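# Move a flex circuit from the tray into the fixture nest

## Task

Pick up one flex circuit from the black tray and place it in the test fixture's nest, fully seated and with its connector facing up; when finished, neither hand may be in contact with any flex circuit.

## Robot and tools

Robot: two arms, left_arm and right_arm. Each ends in a five-finger hand. The right arm has a right hand and the left arm has a mirrored left hand. Base positions in the scene frame: left_arm at (+0.039, +0.346, 0) m with quat_wxyz (+1.000, 0, 0, -0.002); right_arm at (-0.002, -0.257, 0) m with quat_wxyz (+1.000, 0, 0, +0.014). A camera stand is bolted to the floor behind the arms.

Scene frame: the origin is at table-top height, halfway between the nominal bases. +z is up, +x points out over the table, and left_arm sits on the +y side. Image left and right do not match arm names. All poses, velocities, readings and offset axes use this frame. A turn offset rotates about the arm's Hand target position.

Hand point: a point fixed to the palm, 0.15 m out from the wrist mounting face and 0.05 m in front of the palm. Its +z runs along the straight fingers and +y points out of the palm. On the right hand +x points away from the thumb; on the left hand +x points toward the thumb. Straight fingertips reach 0.06 to 0.07 m past the point along +z and lie about 0.06 m behind it along -y. A wrist bracket on the little-finger side sticks out about 0.10 m across the palm and can strike things.

Row layout (28 numbers, each in [-1, 1], always all 28 even if one arm is idle): left dx, dy, dz, rx, ry, rz; left little, ring, middle, index, thumb_bend, thumb_turn; left force_limit, speed; then the same 14 numbers for the right arm. dx..rz are an offset from that arm's Hand target as it stood when the action or move began, not a pose and not counted from the previous row. 1.0 equals 0.6 m of travel or 180 degrees of turn. rx, ry, rz form a single rotation vector. Sending six zeros re-commands the current Hand target. Finger values: -1 straight/open, +1 curled. thumb_bend: -1 straight, +1 fully bent. thumb_turn: -1 beside the palm, +1 in front, facing the fingers. force_limit maps -1..+1 to about 0..10 N (0..15 N for the two thumb motors). speed grows from near zero at -1 to full at +0.48 and stays full up to +1. Use speed -0.94 or lower for a soft grip. Hand numbers are absolute targets, never blanks: to keep a hand unchanged, resend its last executed eight numbers. If none has been sent yet, send hand_measured plus hand_force_limit and hand_speed. With the thumb turned in, the hand holds objects roughly 0.035 to 0.065 m thick, or a handle down to 0.025 m.

Tools:
- execute_actions(actions, cameras): actions is a list of actions. Each action is a list of up to 15 rows, one per 1/30 s step. A short action repeats its last row. Images come back only when actions is empty or cameras names them. Valid names: cam_high, cam_low, cam_left_wrist, cam_right_wrist, or ["all"].
- move(target, speed, blend, blocking, cameras): moves each hand point in a straight line toward the offset in target. target is one 28-number row or a list of up to 15 rows. Every row counts from the same starting Hand targets. speed is in m/s, from 0.002 to 4.3, default 0.25; turning is capped at twice that in rad/s. blend, in m, rounds corners between listed targets; 0 means stop at each one. Paths last from 0.5 s up to 10 s. They do not avoid obstacles or the other arm. Do not route near an arm's own base; go around it. blocking=false returns after about 0.5 s while the motion continues.
- wait(seconds 0 to 10, cameras): holds the last commands.
- stop(cameras): brakes a running move.
- zoom_image(camera, region [x0, y0, x1, y1]): enlarges part of a camera's newest image. Images are 896x504 pixels, and a region can be at most 504 by 504.
- show_instructions(): shows the reference images.
- finished_scene(scene=1): ends the scene for good.

Results: end_effector_position (m) and end_effector_quat_wxyz in the scene frame. These can be off by a few cm. Hand target is the last commanded pose after clipping, and it is the base for the next offset. Friction and sag often leave the hand 1 to 3 cm short of it (sometimes 5 cm), usually lower. That gap is not evidence of contact. Resending, even zeros, asks for the target again. hand_measured, hand_stopped_by (moving, target, force, stalled, fault) and hand_load_n list six values in motor order. A grip that has been lost shows as hand_load_n dropping to about 0. The move: line reports the ending (done, off_target, moving, held, fault) and limits (paced = pose clipped, held = steps withheld). Orientation is clipped each step to within 40 degrees of the current one. A MOTOR HOT line warns of heating. At 100 °C that arm goes limp for 30 to 60 s or longer. Joint torques contain offsets and noise. Numbers 3 and 4 wrap at ±28 N m.

Things to avoid: dropping the part, releasing it while it is still moving, or letting anything leave the table. Do not slam or press hard against fixed or heavy objects. Do not let the hands collide or grip each other's fingers. Do not overload fingers. Move slowly near contact, and aim only slightly past a surface. To end a push, command the target back past the hand point. A loose object may occasionally get a small nudge.

Each tool is called after ">>>" as name(argument=value, ...), one argument or row to a line, values as JSON.

Reference images:

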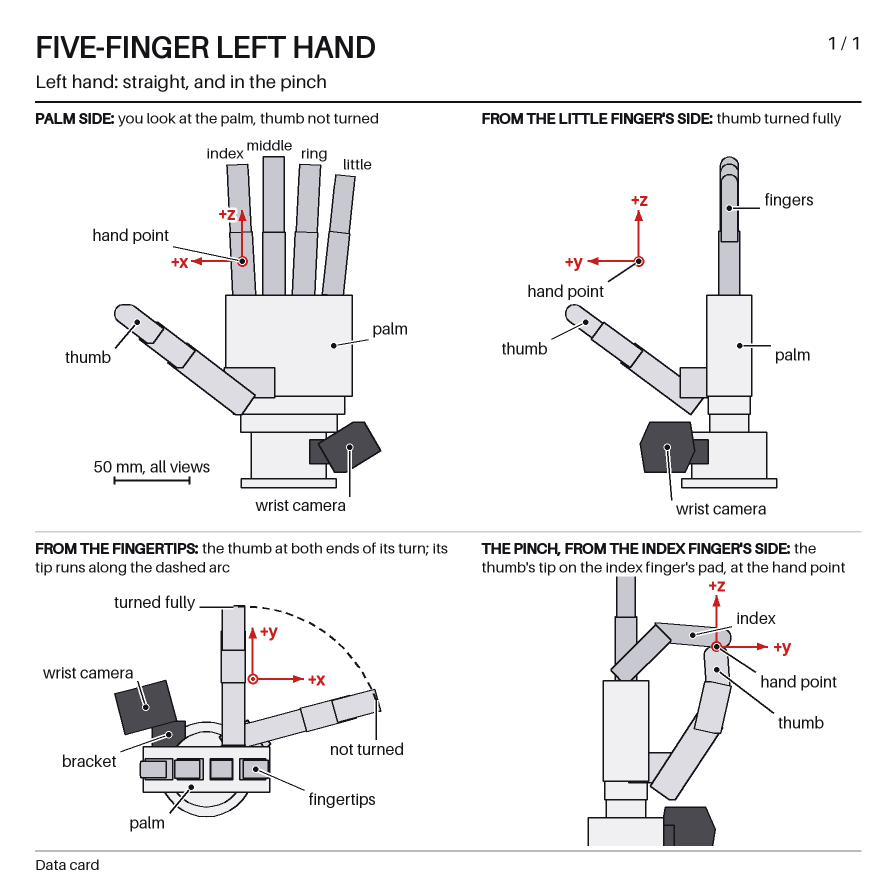

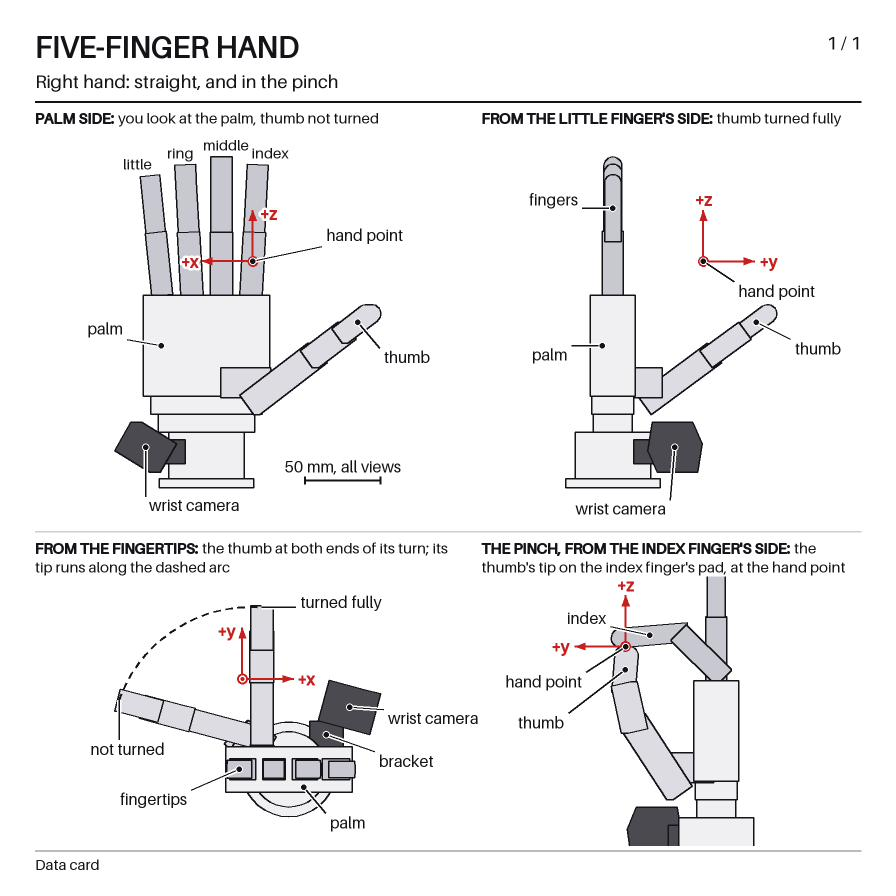

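## Session

>>> execute_actions(
  actions=[],
)

Scene clock: 0.00 s.
left_arm: end_effector_position=(+0.5123, -0.1584, +0.2127) hand_measured=(-1.000, -1.000, -1.000, -1.000, -1.000, -1.000) hand_load_n=(+0.0, +0.0, +0.0, +0.0, +0.0, +0.0) hand_stopped_by=(target, target, target, target, target, target) hand_force_limit=0.00 hand_speed=-0.80 end_effector_quat_wxyz=(+0.557, +0.225, +0.774, +0.199) | right_arm: end_effector_position=(+0.3486, -0.5188, +0.1749) hand_measured=(-1.000, -1.000, -1.000, -1.000, -1.000, -1.000) hand_load_n=(+0.0, +0.0, +0.0, +0.0, +0.0, +0.0) hand_stopped_by=(target, target, target, target, target, target) hand_force_limit=0.00 hand_speed=-0.80 end_effector_quat_wxyz=(-0.114, -0.084, +0.990, -0.019)
Joint positions: left_arm=[-1.105 1.989 1.61 -0.301 -1.071 1.58] | right_arm=[-0.727 1.657 1.508 -1.559 0.187 0.716]
Joint velocities: within noise
Joint torques (N m): no reading
Heat: left arm: hottest waist 40 °C; right arm: hottest waist 41 °C.
Hand target: left_arm +0.5148, -0.1634, +0.2318; +0.569, +0.213, +0.773, +0.186 | right_arm +0.3543, -0.5235, +0.1825; -0.106, -0.083, +0.991, -0.027

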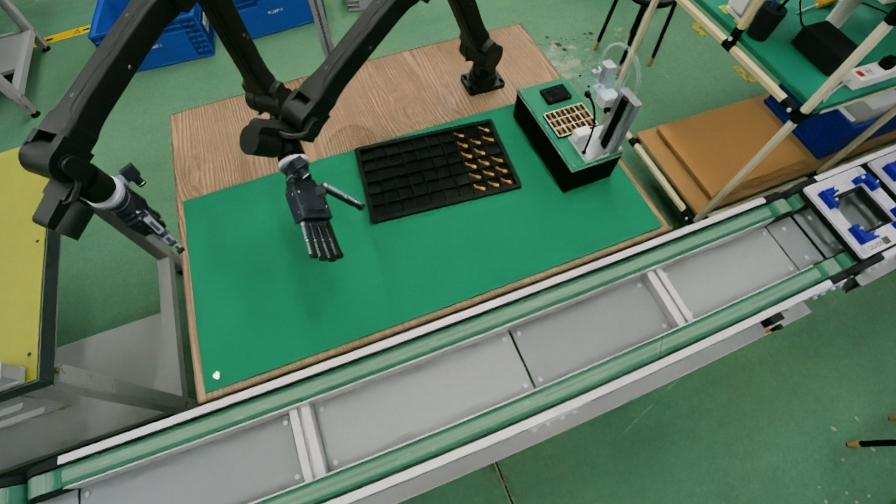

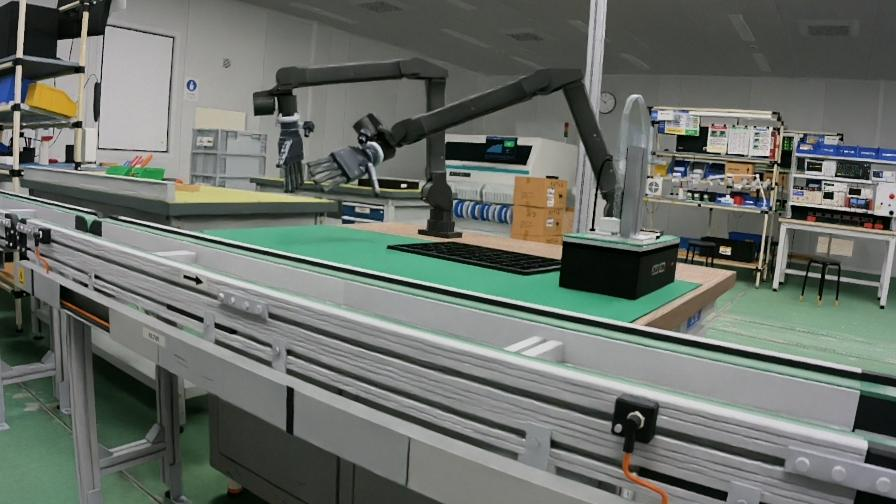

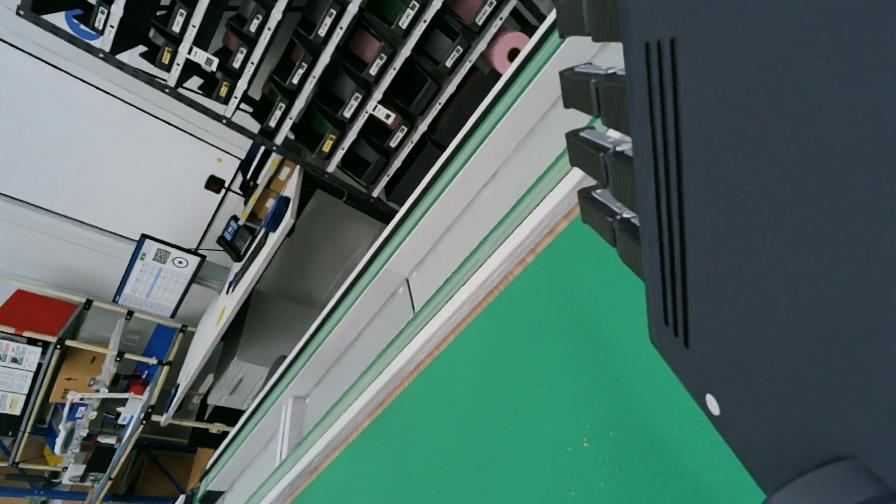

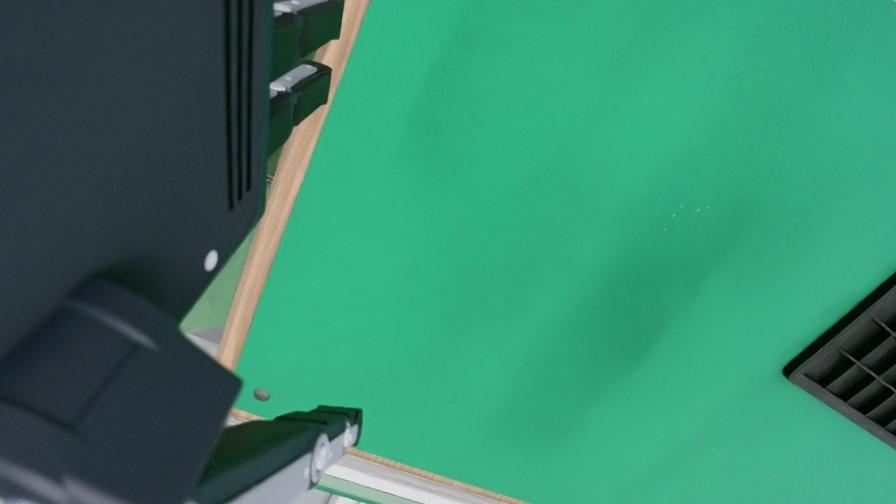

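>>> zoom_image(
  camera="cam_high",
  region=[430, 70, 680, 220],
)

>>> zoom_image(
  camera="cam_high",
  region=[510, 60, 650, 190],
)

>>> zoom_image(
  camera="cam_low",
  region=[540, 90, 720, 310],
)

Scaled by 2.016.

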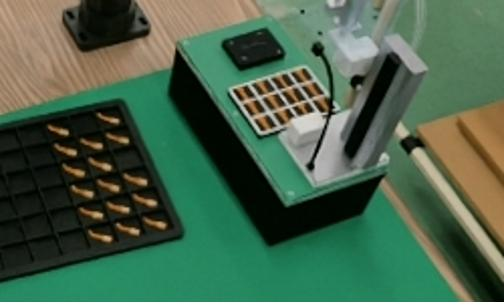

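Scaled by 3.600.

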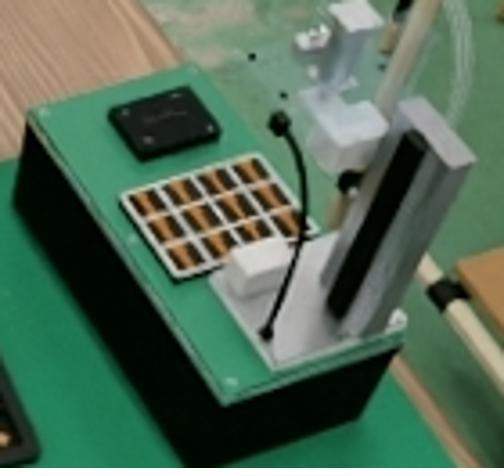

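Scaled by 2.291.

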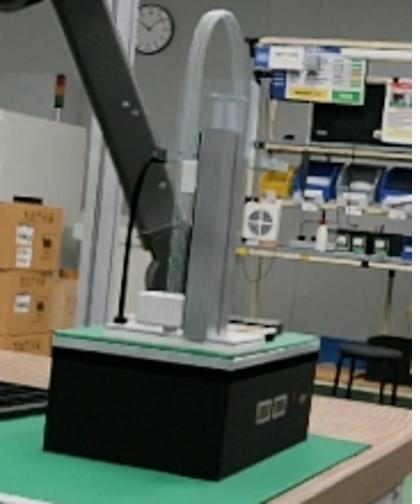

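>>> move(
  target=[-0.4247, 0.639, 0.08, -0.4137, 0.2667, 0.3781, -1, -1, -1, -1, -1, -1, 0.0, -0.8, 0, 0, 0, 0, 0, 0, -1, -1, -1, -1, -1, -1, 0.0, -0.8],
  speed=0.35,
  cameras=["all"],
)

Scene clock: 6.63 s.
left_arm: end_effector_position=(+0.2619, +0.2164, +0.2777) hand_measured=(-1.000, -1.000, -1.000, -1.000, -1.000, -1.000) hand_load_n=(+0.0, +0.0, +0.0, +0.0, +0.0, +0.0) hand_stopped_by=(target, target, target, target, target, target) hand_force_limit=0.00 hand_speed=-0.80 end_effector_quat_wxyz=(+0.069, -0.518, +0.845, -0.113) | right_arm: end_effector_position=(+0.3486, -0.5188, +0.1749) hand_measured=(-1.000, -1.000, -1.000, -1.000, -1.000, -1.000) hand_load_n=(+0.0, +0.0, +0.0, +0.0, +0.0, +0.0) hand_stopped_by=(target, target, target, target, target, target) hand_force_limit=0.00 hand_speed=-0.80 end_effector_quat_wxyz=(-0.114, -0.084, +0.990, -0.019)
Joint positions: left_arm=[-0.403 0.987 1.167 -1.486 0.016 0.061] | right_arm=[-0.727 1.657 1.508 -1.559 0.187 0.716]
Joint torques (N m): left_arm=[1.2 -4.25 8.99 0.72 0.04 0.09] | right_arm=[-1.61 -12.69 11.55 0.23 0.03 -0.05]
Heat: left arm: hottest waist 40 °C; right arm: hottest shoulder 42 °C.
Hand target: left_arm +0.2599, +0.2200, +0.2797; +0.068, -0.518, +0.846, -0.111 | right_arm +0.3543, -0.5235, +0.1825; -0.106, -0.083, +0.991, -0.027
Off the commanded pose: left_arm 0.005 m, 0 deg | right_arm 0.011 m, 1 deg.
move: off_target (right_arm)
camera_calibration:
cam_left_wrist: T_world_to_cam=[[0.699107, -0.676124, 0.232606, -0.096727], [-0.710613, -0.62096, 0.330813, 0.246751], [-0.0792321, -0.396567, -0.91458, 0.477745], [0, 0, 0, 1]] pos_world=[0.28082, 0.277281, 0.377807]

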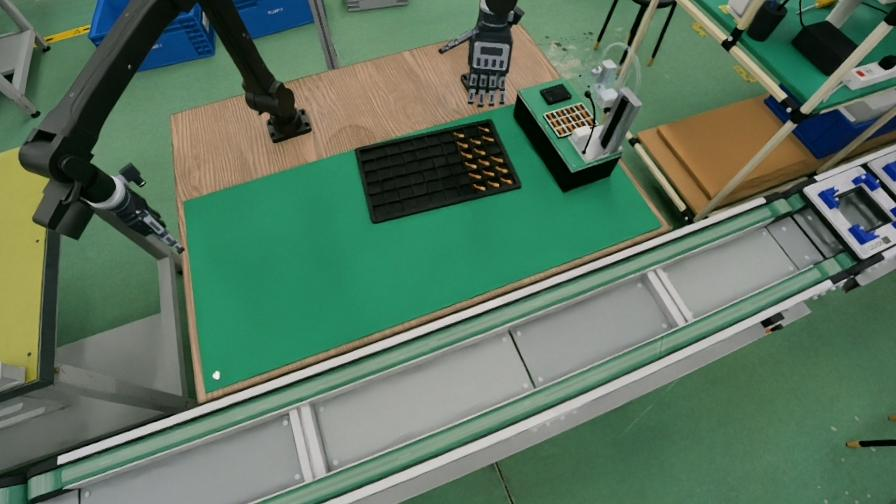

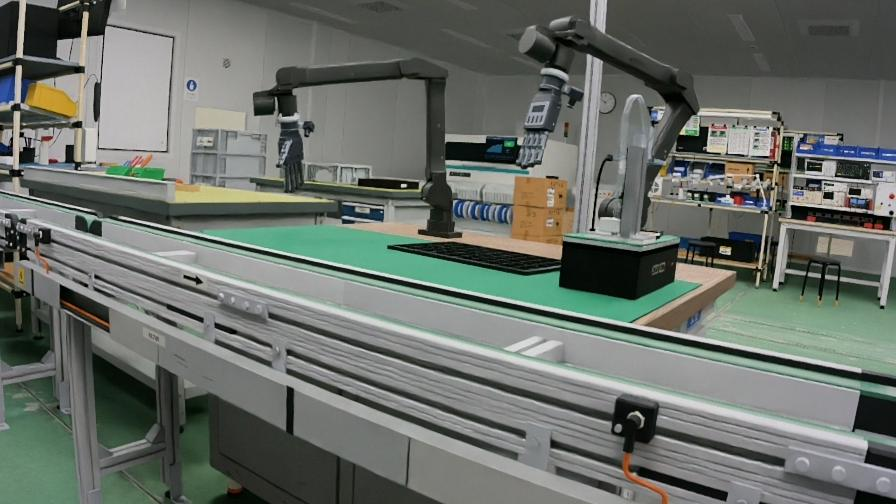

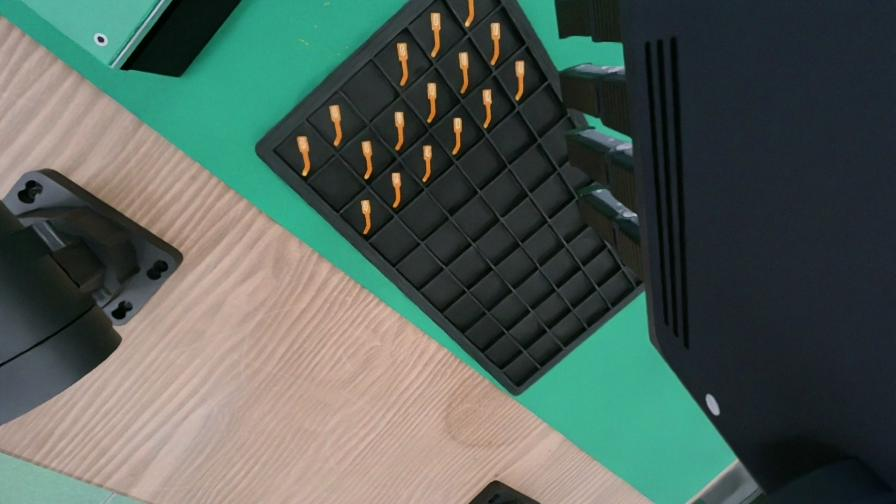

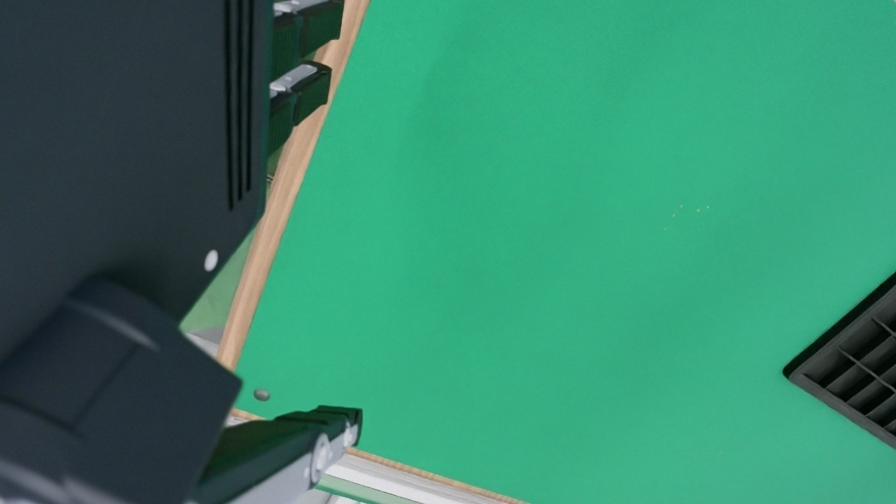

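>>> zoom_image(
  camera="cam_left_wrist",
  region=[250, 0, 560, 260],
)

>>> zoom_image(
  camera="cam_left_wrist",
  region=[280, 80, 400, 180],
)

Scaled by 1.626.

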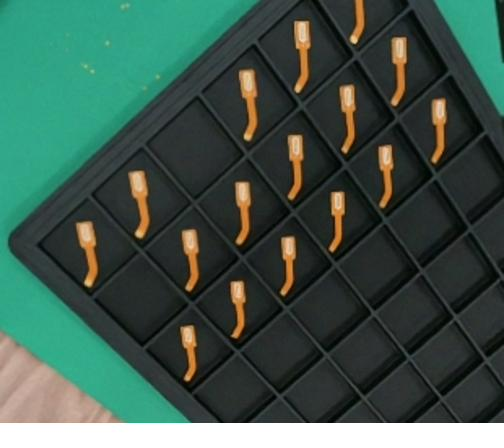

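Scaled by 4.200.

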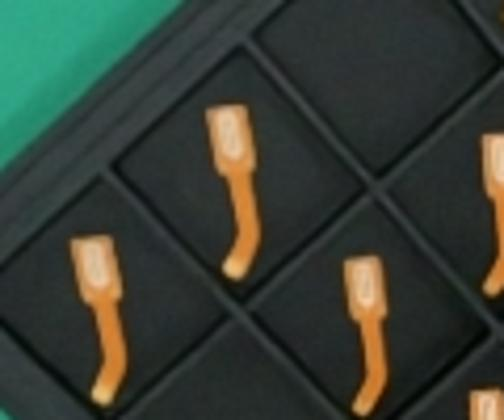

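>>> move(
  target=[-0.0167, 0.3, 0.0833, 0, 0, 0, -1, -1, -1, -1, -1, -1, 0.0, -0.8, 0, 0, 0, 0, 0, 0, -1, -1, -1, -1, -1, -1, 0.0, -0.8],
  speed=0.3,
  cameras=["cam_left_wrist", "cam_high"],
)

Scene clock: 9.17 s.
left_arm: end_effector_position=(+0.2448, +0.3960, +0.3119) hand_measured=(-1.000, -1.000, -1.000, -1.000, -1.000, -1.000) hand_load_n=(+0.0, +0.0, +0.0, +0.0, +0.0, +0.0) hand_stopped_by=(target, target, target, target, target, target) hand_force_limit=0.00 hand_speed=-0.80 end_effector_quat_wxyz=(+0.052, -0.520, +0.846, -0.106) | right_arm: end_effector_position=(+0.3486, -0.5188, +0.1749) hand_measured=(-1.000, -1.000, -1.000, -1.000, -1.000, -1.000) hand_load_n=(+0.0, +0.0, +0.0, +0.0, +0.0, +0.0) hand_stopped_by=(target, target, target, target, target, target) hand_force_limit=0.00 hand_speed=-0.80 end_effector_quat_wxyz=(-0.114, -0.084, +0.990, -0.019)
Joint positions: left_arm=[0.319 0.978 1.255 -1.695 0.181 0.769] | right_arm=[-0.727 1.657 1.508 -1.559 0.187 0.716]
Joint torques (N m): left_arm=[1.14 -3.25 12.66 0.5 0.17 0.04] | right_arm=[-1.55 -12.69 11.55 0.23 0.03 -0.05]
Heat: left arm: hottest waist 40 °C; right arm: hottest shoulder 42 °C.
Hand target: left_arm +0.2498, +0.4000, +0.3297; +0.068, -0.518, +0.846, -0.111 | right_arm +0.3543, -0.5235, +0.1825; -0.106, -0.083, +0.991, -0.027
Off the commanded pose: left_arm 0.019 m, 2 deg | right_arm 0.011 m, 1 deg.
joint sent to its limit (left arm) — joint 4 (wrist pitch), lower limit. The joint targets still meet the commanded pose.
move: off_target (left_arm, right_arm)
camera_calibration:
cam_left_wrist: T_world_to_cam=[[0.707486, -0.674324, 0.211546, 0.0324602], [-0.697803, -0.619103, 0.360253, 0.321705], [-0.111958, -0.402491, -0.908552, 0.587433], [0, 0, 0, 1]] pos_world=[0.26729, 0.457494, 0.410952]
Images, in order (width x height): cam_high 896x504, cam_left_wrist 896x504.

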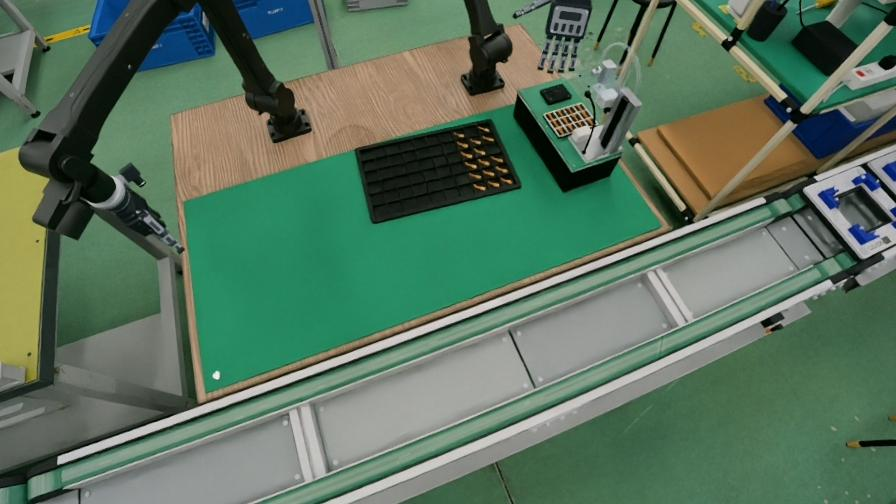

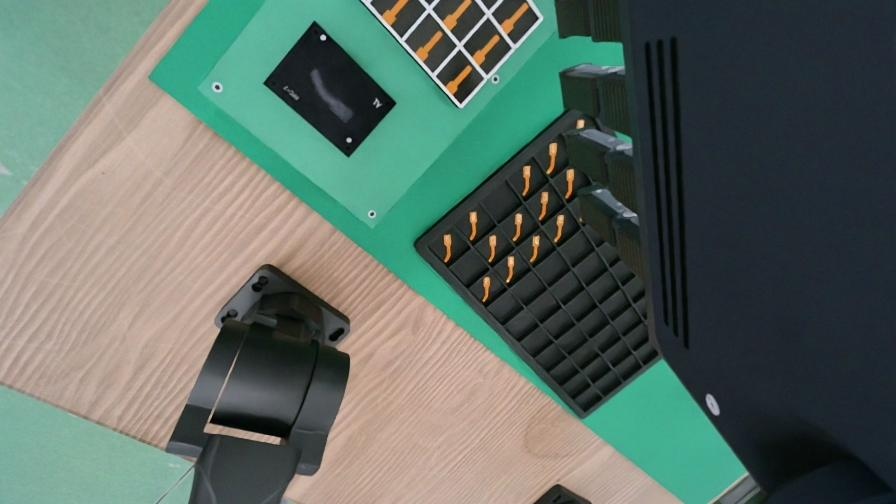

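>>> zoom_image(
  camera="cam_left_wrist",
  region=[250, 0, 420, 170],
)

>>> zoom_image(
  camera="cam_left_wrist",
  region=[360, 0, 560, 120],
)

Scaled by 2.965.

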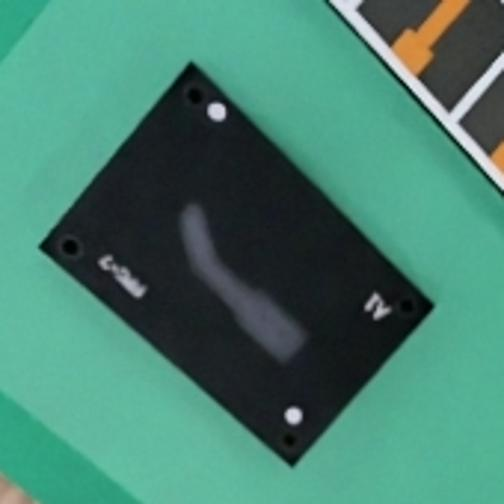

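Scaled by 2.520.

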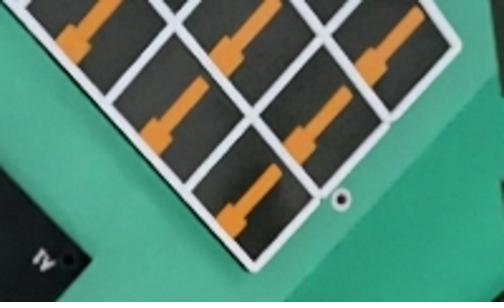

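>>> move(
  target=[0.2787, -0.3567, -0.3495, -0.1138, -0.1718, -0.0694, 1, 1, 1, 0.2, -0.6, 0.8, 0.0, -0.3, 0, 0, 0, 0, 0, 0, -1, -1, -1, -1, -1, -1, 0.0, -0.8],
  speed=0.3,
  cameras=["cam_left_wrist", "cam_high", "cam_low"],
)

Scene clock: 15.97 s.
left_arm: end_effector_position=(+0.4125, +0.1908, +0.1177) hand_measured=(+1.000, +1.000, +1.000, +0.200, -0.600, +0.800) hand_load_n=(+0.5, +0.5, +0.0, +0.0, +0.0, +0.0) hand_stopped_by=(target, target, target, target, target, target) hand_force_limit=0.00 hand_speed=-0.30 end_effector_quat_wxyz=(+0.180, -0.383, +0.817, -0.390) | right_arm: end_effector_position=(+0.3486, -0.5188, +0.1749) hand_measured=(-1.000, -1.000, -1.000, -1.000, -1.000, -1.000) hand_load_n=(+0.0, +0.0, +0.0, +0.0, +0.0, +0.0) hand_stopped_by=(target, target, target, target, target, target) hand_force_limit=0.00 hand_speed=-0.80 end_effector_quat_wxyz=(-0.114, -0.084, +0.990, -0.019)
Joint positions: left_arm=[-0.183 1.104 0.666 -0.311 0.39 0.335] | right_arm=[-0.727 1.657 1.508 -1.559 0.187 0.716]
Joint torques (N m): left_arm=[-0.32 -5.01 8.87 2.88 0.05 -0.1] | right_arm=[-1.55 -12.69 11.55 0.24 0.04 -0.05]
Heat: left arm: hottest waist 40 °C; right arm: hottest shoulder 42 °C.
Hand target: left_arm +0.4171, +0.1860, +0.1200; +0.185, -0.380, +0.815, -0.397 | right_arm +0.3543, -0.5235, +0.1825; -0.106, -0.083, +0.991, -0.027
Off the commanded pose: left_arm 0.007 m, 1 deg | right_arm 0.011 m, 1 deg.
move: off_target (right_arm)
camera_calibration:
cam_left_wrist: T_world_to_cam=[[0.294006, -0.61273, 0.733568, -0.0861099], [-0.928505, -0.36521, 0.0670849, 0.462845], [0.226801, -0.700845, -0.676297, 0.236904], [0, 0, 0, 1]] pos_world=[0.40134, 0.282306, 0.192335]
Images, in order (width x height): cam_high 896x504, cam_low 896x504, cam_left_wrist 896x504.

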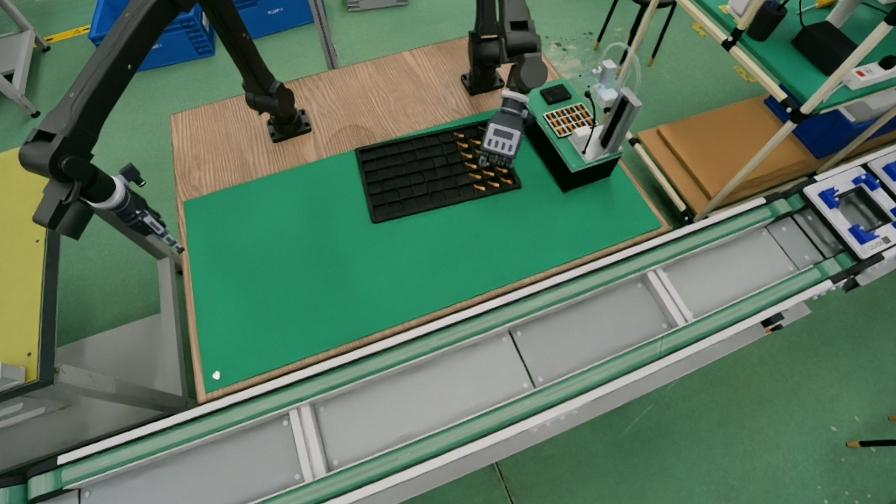

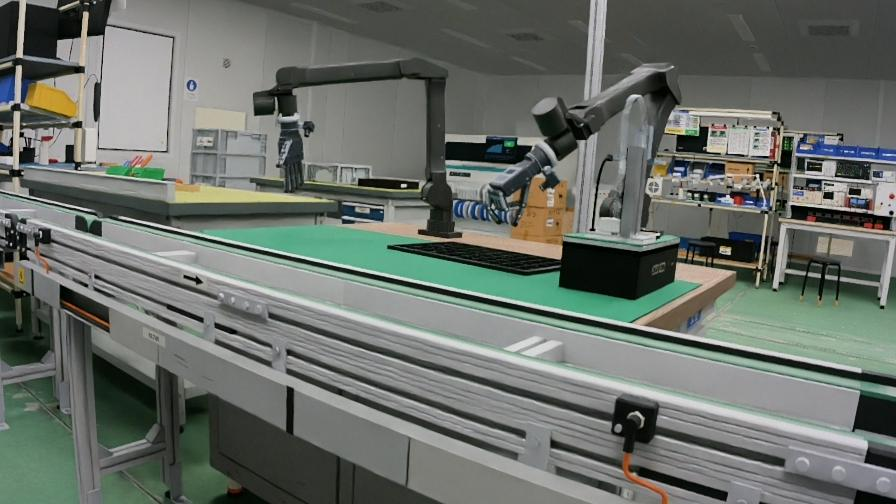

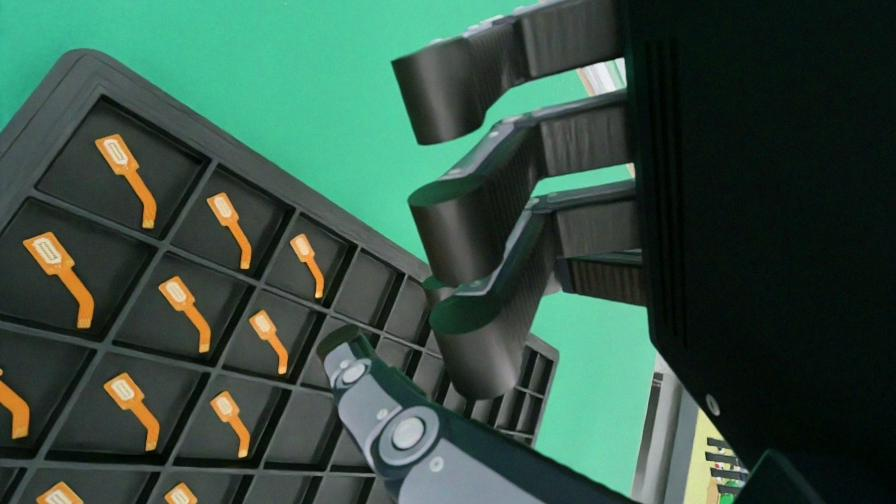

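>>> zoom_image(
  camera="cam_left_wrist",
  region=[30, 60, 370, 310],
)

>>> zoom_image(
  camera="cam_left_wrist",
  region=[80, 110, 200, 240],
)

Scaled by 1.482.

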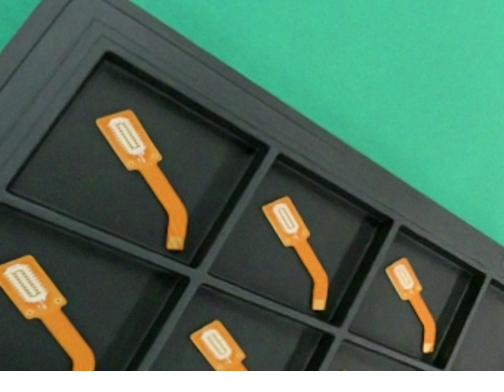

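Scaled by 3.877.

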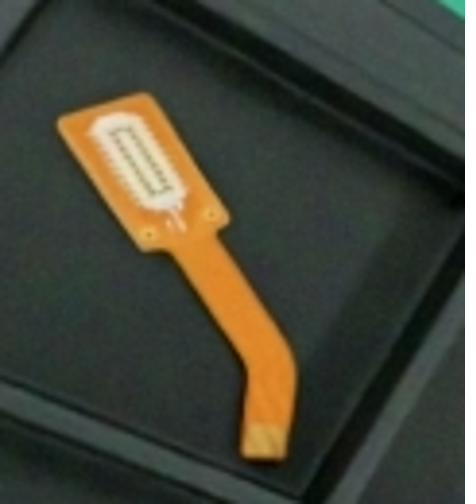

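>>> zoom_image(
  camera="cam_left_wrist",
  region=[300, 30, 650, 430],
)

Scaled by 1.260.

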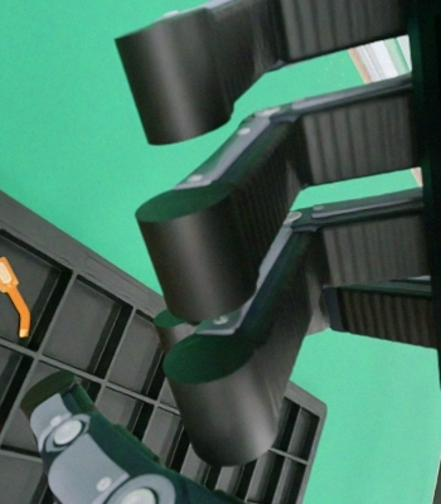

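>>> move(
  target=[0, 0, 0, 0, 0, 0, -1, -1, -1, 0.35, -0.5, 0.8, 0.0, 0.0, 0, 0, 0, 0, 0, 0, -1, -1, -1, -1, -1, -1, 0.0, -0.8],
  cameras=["cam_left_wrist"],
)

Scene clock: 23.47 s.
left_arm: end_effector_position=(+0.4128, +0.1907, +0.1179) hand_measured=(-1.000, -1.000, -1.000, +0.350, -0.500, +0.800) hand_load_n=(-0.5, +0.0, +0.0, +0.0, +0.0, +0.0) hand_stopped_by=(target, target, target, target, target, target) hand_force_limit=0.00 hand_speed=0.00 end_effector_quat_wxyz=(+0.181, -0.384, +0.817, -0.391) | right_arm: end_effector_position=(+0.3486, -0.5188, +0.1749) hand_measured=(-1.000, -1.000, -1.000, -1.000, -1.000, -1.000) hand_load_n=(+0.5, +0.0, +0.0, +0.0, +0.0, +0.0) hand_stopped_by=(target, target, target, target, target, target) hand_force_limit=0.00 hand_speed=-0.80 end_effector_quat_wxyz=(-0.114, -0.084, +0.990, -0.019)
Joint positions: left_arm=[-0.183 1.104 0.666 -0.31 0.39 0.333] | right_arm=[-0.727 1.657 1.508 -1.559 0.187 0.716]
Joint torques (N m): left_arm=[-0.26 -4.95 8.9 2.77 0.07 -0.06] | right_arm=[-1.55 -12.69 11.55 0.23 0.04 -0.05]
Heat: left arm: hottest waist 40 °C; right arm: hottest shoulder 43 °C.
Hand target: left_arm +0.4172, +0.1860, +0.1200; +0.185, -0.380, +0.815, -0.397 | right_arm +0.3543, -0.5235, +0.1825; -0.106, -0.083, +0.991, -0.027
Off the commanded pose: left_arm 0.007 m, 1 deg | right_arm 0.011 m, 1 deg.
move: off_target (right_arm)
camera_calibration:
cam_left_wrist: T_world_to_cam=[[0.294436, -0.611732, 0.734229, -0.0867898], [-0.928078, -0.366315, 0.0669718, 0.46309], [0.22799, -0.70114, -0.675591, 0.23642], [0, 0, 0, 1]] pos_world=[0.401436, 0.282308, 0.192433]
Images, in order (width x height): cam_left_wrist 896x504.

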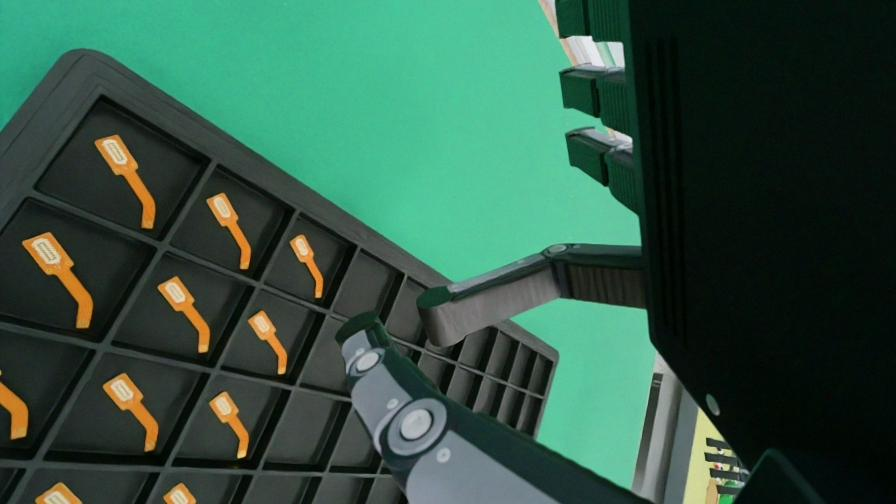

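>>> zoom_image(
  camera="cam_left_wrist",
  region=[280, 220, 520, 420],
)

Scaled by 2.100.

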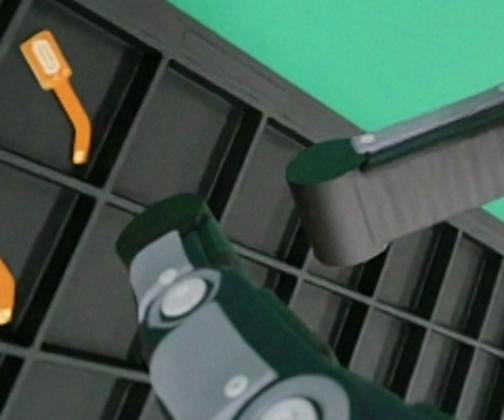

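>>> move(
  target=[0, 0, 0, 0, 0, 0, -1, -1, -1, 0.35, -0.5, 0.5, 0.0, 0.0, 0, 0, 0, 0, 0, 0, -1, -1, -1, -1, -1, -1, 0.0, -0.8],
  cameras=["cam_left_wrist"],
)

>>> zoom_image(
  camera="cam_left_wrist",
  region=[280, 220, 520, 420],
)

Scene clock: 24.50 s.
left_arm: end_effector_position=(+0.4128, +0.1907, +0.1179) hand_measured=(-1.000, -1.000, -1.000, +0.350, -0.500, +0.500) hand_load_n=(+0.0, +0.0, -0.5, +0.0, +0.0, +0.0) hand_stopped_by=(target, target, target, target, target, target) hand_force_limit=0.00 hand_speed=0.00 end_effector_quat_wxyz=(+0.181, -0.384, +0.817, -0.391) | right_arm: end_effector_position=(+0.3486, -0.5188, +0.1749) hand_measured=(-1.000, -1.000, -1.000, -1.000, -1.000, -1.000) hand_load_n=(+0.0, +0.0, +0.0, +0.0, +0.0, +0.0) hand_stopped_by=(target, target, target, target, target, target) hand_force_limit=0.00 hand_speed=-0.80 end_effector_quat_wxyz=(-0.114, -0.084, +0.990, -0.019)
Joint positions: left_arm=[-0.183 1.104 0.666 -0.31 0.39 0.333] | right_arm=[-0.727 1.657 1.508 -1.559 0.187 0.716]
Joint torques (N m): left_arm=[-0.32 -5.01 8.9 2.77 0.07 -0.08] | right_arm=[-1.55 -12.69 11.55 0.23 0.03 -0.05]
Heat: left arm: hottest waist 40 °C; right arm: hottest shoulder 43 °C.
Hand target: left_arm +0.4172, +0.1860, +0.1200; +0.185, -0.380, +0.815, -0.397 | right_arm +0.3543, -0.5235, +0.1825; -0.106, -0.083, +0.991, -0.027
Off the commanded pose: left_arm 0.007 m, 1 deg | right_arm 0.011 m, 1 deg.
move: off_target (right_arm)
camera_calibration:
cam_left_wrist: T_world_to_cam=[[0.294436, -0.611732, 0.734229, -0.0867898], [-0.928078, -0.366315, 0.0669718, 0.46309], [0.22799, -0.70114, -0.675591, 0.23642], [0, 0, 0, 1]] pos_world=[0.401436, 0.282308, 0.192433]
Images, in order (width x height): cam_left_wrist 896x504.

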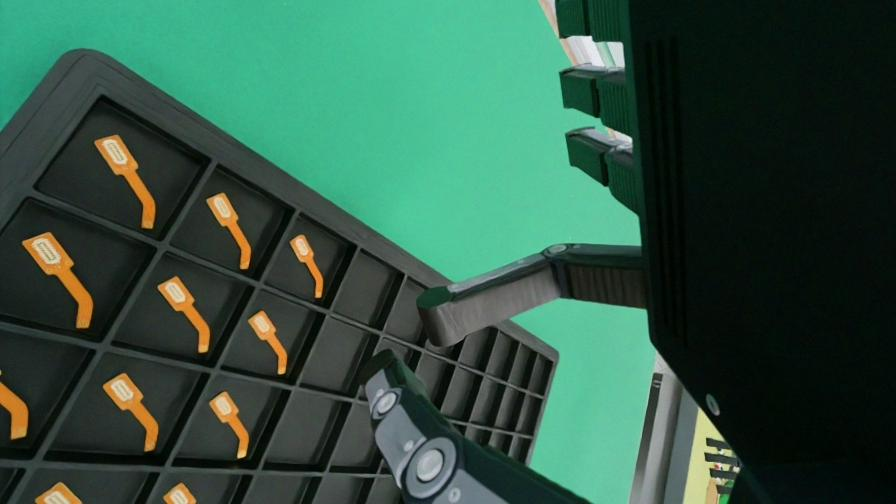

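Scaled by 2.100.

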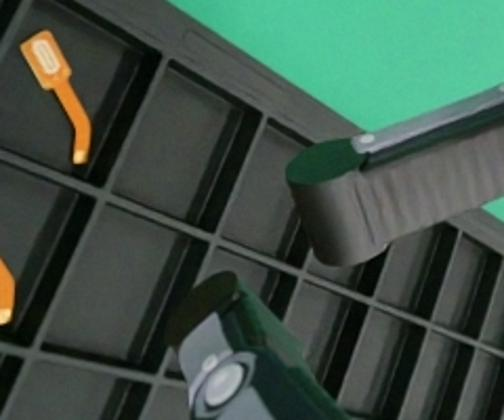

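>>> zoom_image(
  camera="cam_left_wrist",
  region=[265, 210, 365, 310],
)

Scaled by 5.040.

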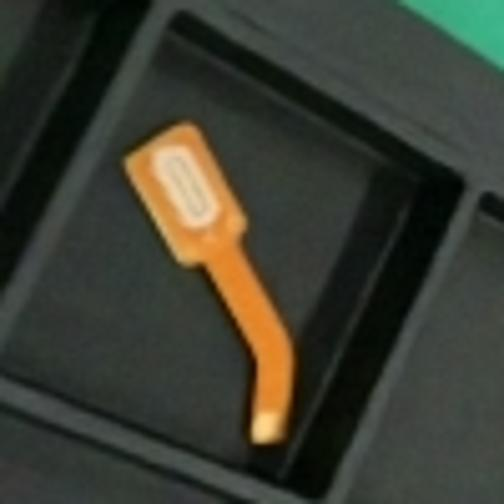

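>>> move(
  target=[0.0295, -0.0198, -0.08, -0.034, -0.0444, 0.0278, -1, -1, -1, 0.25, -0.35, 0.65, 0.0, 0.0, 0, 0, 0, 0, 0, 0, -1, -1, -1, -1, -1, -1, 0.0, -0.8],
  speed=0.15,
  cameras=["cam_left_wrist"],
)

>>> zoom_image(
  camera="cam_left_wrist",
  region=[200, 160, 540, 440],
)

Scene clock: 29.07 s.
left_arm: end_effector_position=(+0.4315, +0.1791, +0.0692) hand_measured=(-1.000, -1.000, -1.000, +0.250, -0.350, +0.650) hand_load_n=(+0.0, +0.0, +0.0, +0.0, +0.0, +0.0) hand_stopped_by=(target, target, target, target, target, target) hand_force_limit=0.00 hand_speed=0.00 end_effector_quat_wxyz=(+0.235, -0.400, +0.764, -0.450) | right_arm: end_effector_position=(+0.3486, -0.5188, +0.1749) hand_measured=(-1.000, -1.000, -1.000, -1.000, -1.000, -1.000) hand_load_n=(+0.0, +0.0, +0.0, +0.0, +0.0, +0.0) hand_stopped_by=(target, target, target, target, target, target) hand_force_limit=0.00 hand_speed=-0.80 end_effector_quat_wxyz=(-0.114, -0.084, +0.990, -0.019)
Joint positions: left_arm=[-0.199 1.212 0.483 0.185 0.351 0.204] | right_arm=[-0.727 1.657 1.508 -1.559 0.187 0.716]
Joint torques (N m): left_arm=[-0.38 -4.66 7.79 3.21 0.01 -0.06] | right_arm=[-1.55 -12.69 11.55 0.23 0.03 -0.05]
Heat: left arm: hottest waist 40 °C; right arm: hottest shoulder 43 °C.
Hand target: left_arm +0.4348, +0.1741, +0.0719; +0.238, -0.396, +0.760, -0.457 | right_arm +0.3543, -0.5235, +0.1825; -0.106, -0.083, +0.991, -0.027
Off the commanded pose: left_arm 0.007 m, 1 deg | right_arm 0.011 m, 1 deg.
move: off_target (right_arm)
camera_calibration:
cam_left_wrist: T_world_to_cam=[[0.234047, -0.5083, 0.828766, -0.062631], [-0.895683, -0.444263, -0.0195316, 0.485436], [0.378118, -0.73774, -0.559255, 0.124787], [0, 0, 0, 1]] pos_world=[0.402271, 0.275886, 0.131176]
Images, in order (width x height): cam_left_wrist 896x504.

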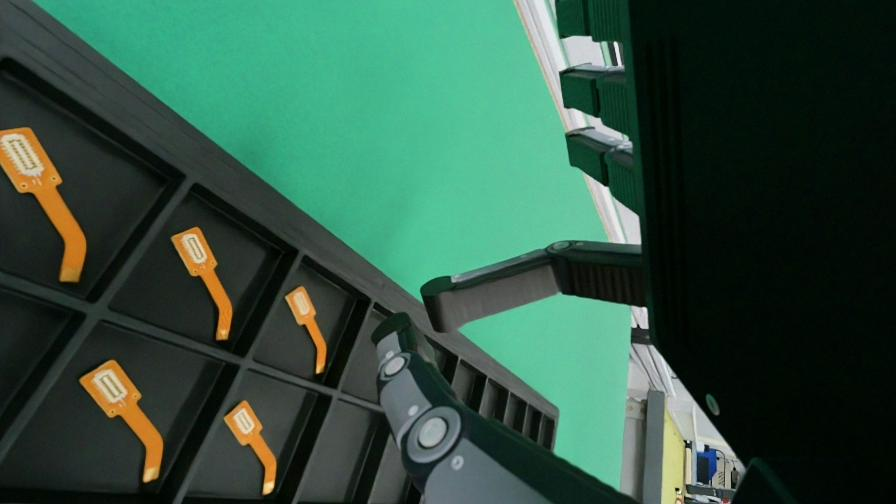

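Scaled by 1.482.

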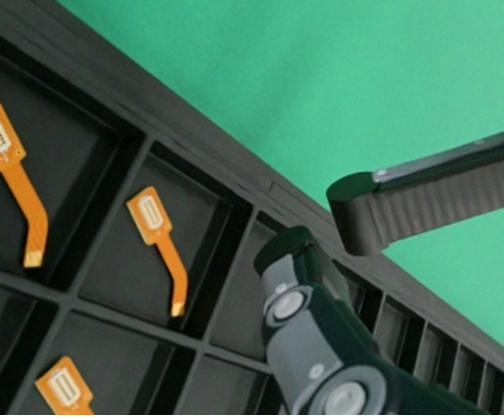

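>>> move(
  target=[-0.0108, -0.0108, -0.0565, 0, 0, 0, -1, -1, -1, 0.14, -0.29, 0.65, 0.0, 0.0, 0, 0, 0, 0, 0, 0, -1, -1, -1, -1, -1, -1, 0.0, -0.8],
  speed=0.1,
  cameras=["cam_left_wrist"],
)

>>> zoom_image(
  camera="cam_left_wrist",
  region=[260, 200, 540, 420],
)

Scene clock: 31.70 s.
left_arm: end_effector_position=(+0.4249, +0.1725, +0.0348) hand_measured=(-1.000, -1.000, -1.000, +0.140, -0.290, +0.650) hand_load_n=(+0.0, +0.0, +0.0, +0.0, +0.0, +0.0) hand_stopped_by=(target, target, target, target, target, target) hand_force_limit=0.00 hand_speed=0.00 end_effector_quat_wxyz=(+0.234, -0.400, +0.764, -0.449) | right_arm: end_effector_position=(+0.3486, -0.5188, +0.1749) hand_measured=(-1.000, -1.000, -1.000, -1.000, -1.000, -1.000) hand_load_n=(+0.0, +0.0, +0.0, +0.0, +0.0, +0.0) hand_stopped_by=(target, target, target, target, target, target) hand_force_limit=0.00 hand_speed=-0.80 end_effector_quat_wxyz=(-0.114, -0.084, +0.990, -0.019)
Joint positions: left_arm=[-0.226 1.306 0.429 0.337 0.328 0.189] | right_arm=[-0.727 1.657 1.508 -1.559 0.187 0.716]
Joint torques (N m): left_arm=[-0.44 -5.54 6.94 3.22 -0.01 -0.02] | right_arm=[-1.55 -12.69 11.54 0.23 0.03 -0.05]
Heat: left arm: hottest waist 40 °C; right arm: hottest shoulder 43 °C.
Hand target: left_arm +0.4283, +0.1676, +0.0381; +0.238, -0.396, +0.760, -0.457 | right_arm +0.3543, -0.5235, +0.1825; -0.106, -0.083, +0.991, -0.027
Off the commanded pose: left_arm 0.007 m, 1 deg | right_arm 0.011 m, 1 deg.
move: off_target (right_arm)
camera_calibration:
cam_left_wrist: T_world_to_cam=[[0.234932, -0.508743, 0.828244, -0.0363264], [-0.895792, -0.444082, -0.0186821, 0.476016], [0.377312, -0.737545, -0.560057, 0.103555], [0, 0, 0, 1]] pos_world=[0.395873, 0.269286, 0.0969768]
Images, in order (width x height): cam_left_wrist 896x504.

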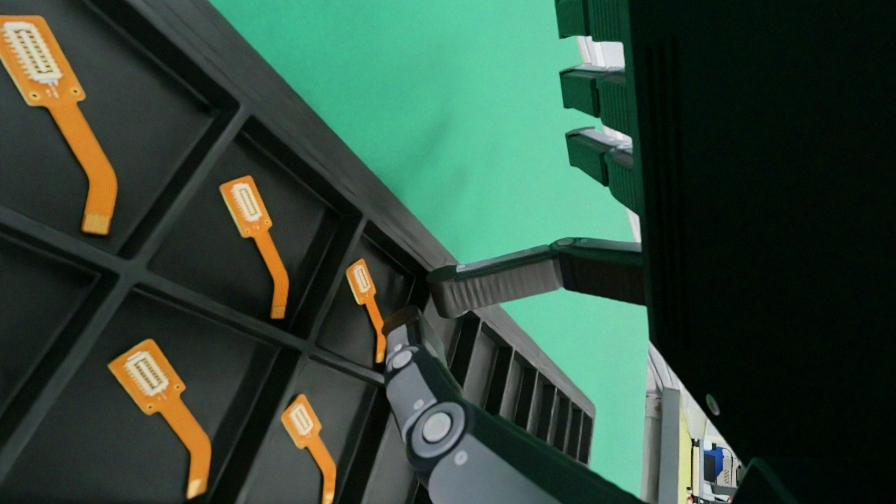

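Scaled by 1.800.

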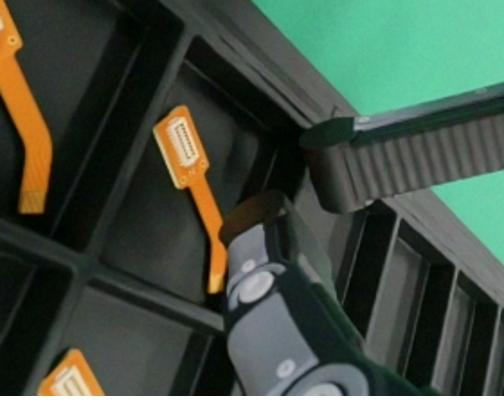

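>>> move(
  target=[0.0033, 0.0033, -0.0133, 0, 0, 0, -1, -1, -1, 0.14, -0.29, 0.65, 0.0, 0.0, 0, 0, 0, 0, 0, 0, -1, -1, -1, -1, -1, -1, 0.0, -0.8],
  speed=0.1,
  cameras=["cam_left_wrist"],
)

>>> zoom_image(
  camera="cam_left_wrist",
  region=[300, 200, 500, 380],
)

Scene clock: 33.23 s.
left_arm: end_effector_position=(+0.4288, +0.1706, +0.0318) hand_measured=(-1.000, -1.000, -1.000, +0.140, -0.290, +0.650) hand_load_n=(+0.0, +0.0, +0.0, -3.0, +0.0, +0.0) hand_stopped_by=(target, target, target, target, target, target) hand_force_limit=0.00 hand_speed=0.00 end_effector_quat_wxyz=(+0.236, -0.396, +0.762, -0.454) | right_arm: end_effector_position=(+0.3486, -0.5188, +0.1749) hand_measured=(-1.000, -1.000, -1.000, -1.000, -1.000, -1.000) hand_load_n=(+0.0, +0.0, +0.0, +0.0, +0.0, +0.0) hand_stopped_by=(target, target, target, target, target, target) hand_force_limit=0.00 hand_speed=-0.80 end_effector_quat_wxyz=(-0.114, -0.084, +0.990, -0.019)
Joint positions: left_arm=[-0.226 1.332 0.429 0.375 0.333 0.189] | right_arm=[-0.727 1.657 1.508 -1.559 0.187 0.716]
Joint torques (N m): left_arm=[0.15 -4.89 6.45 2.89 0.05 -0.03] | right_arm=[-1.55 -12.69 11.55 0.21 0.03 -0.05]
Heat: left arm: hottest waist 40 °C; right arm: hottest shoulder 43 °C.
Hand target: left_arm +0.4303, +0.1696, +0.0301; +0.238, -0.396, +0.760, -0.457 | right_arm +0.3543, -0.5235, +0.1825; -0.106, -0.083, +0.991, -0.027
Off the commanded pose: left_arm 0.002 m, 0 deg | right_arm 0.011 m, 1 deg.
move: off_target (right_arm)
camera_calibration:
cam_left_wrist: T_world_to_cam=[[0.223609, -0.504807, 0.833768, -0.031661], [-0.897279, -0.440687, -0.0261724, 0.478841], [0.380642, -0.742271, -0.551494, 0.0981522], [0, 0, 0, 1]] pos_world=[0.399373, 0.267891, 0.0930607]
Images, in order (width x height): cam_left_wrist 896x504.

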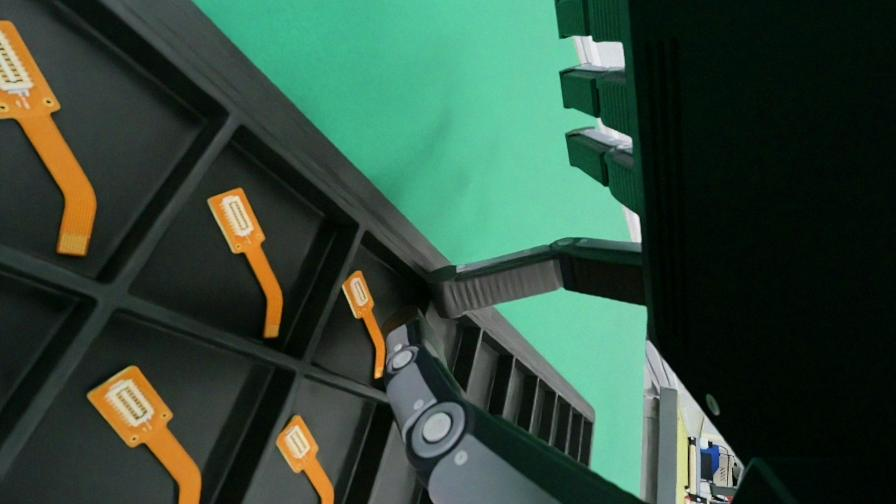

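Scaled by 2.520.

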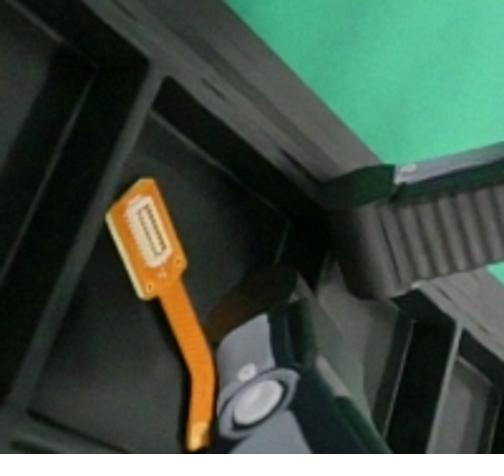

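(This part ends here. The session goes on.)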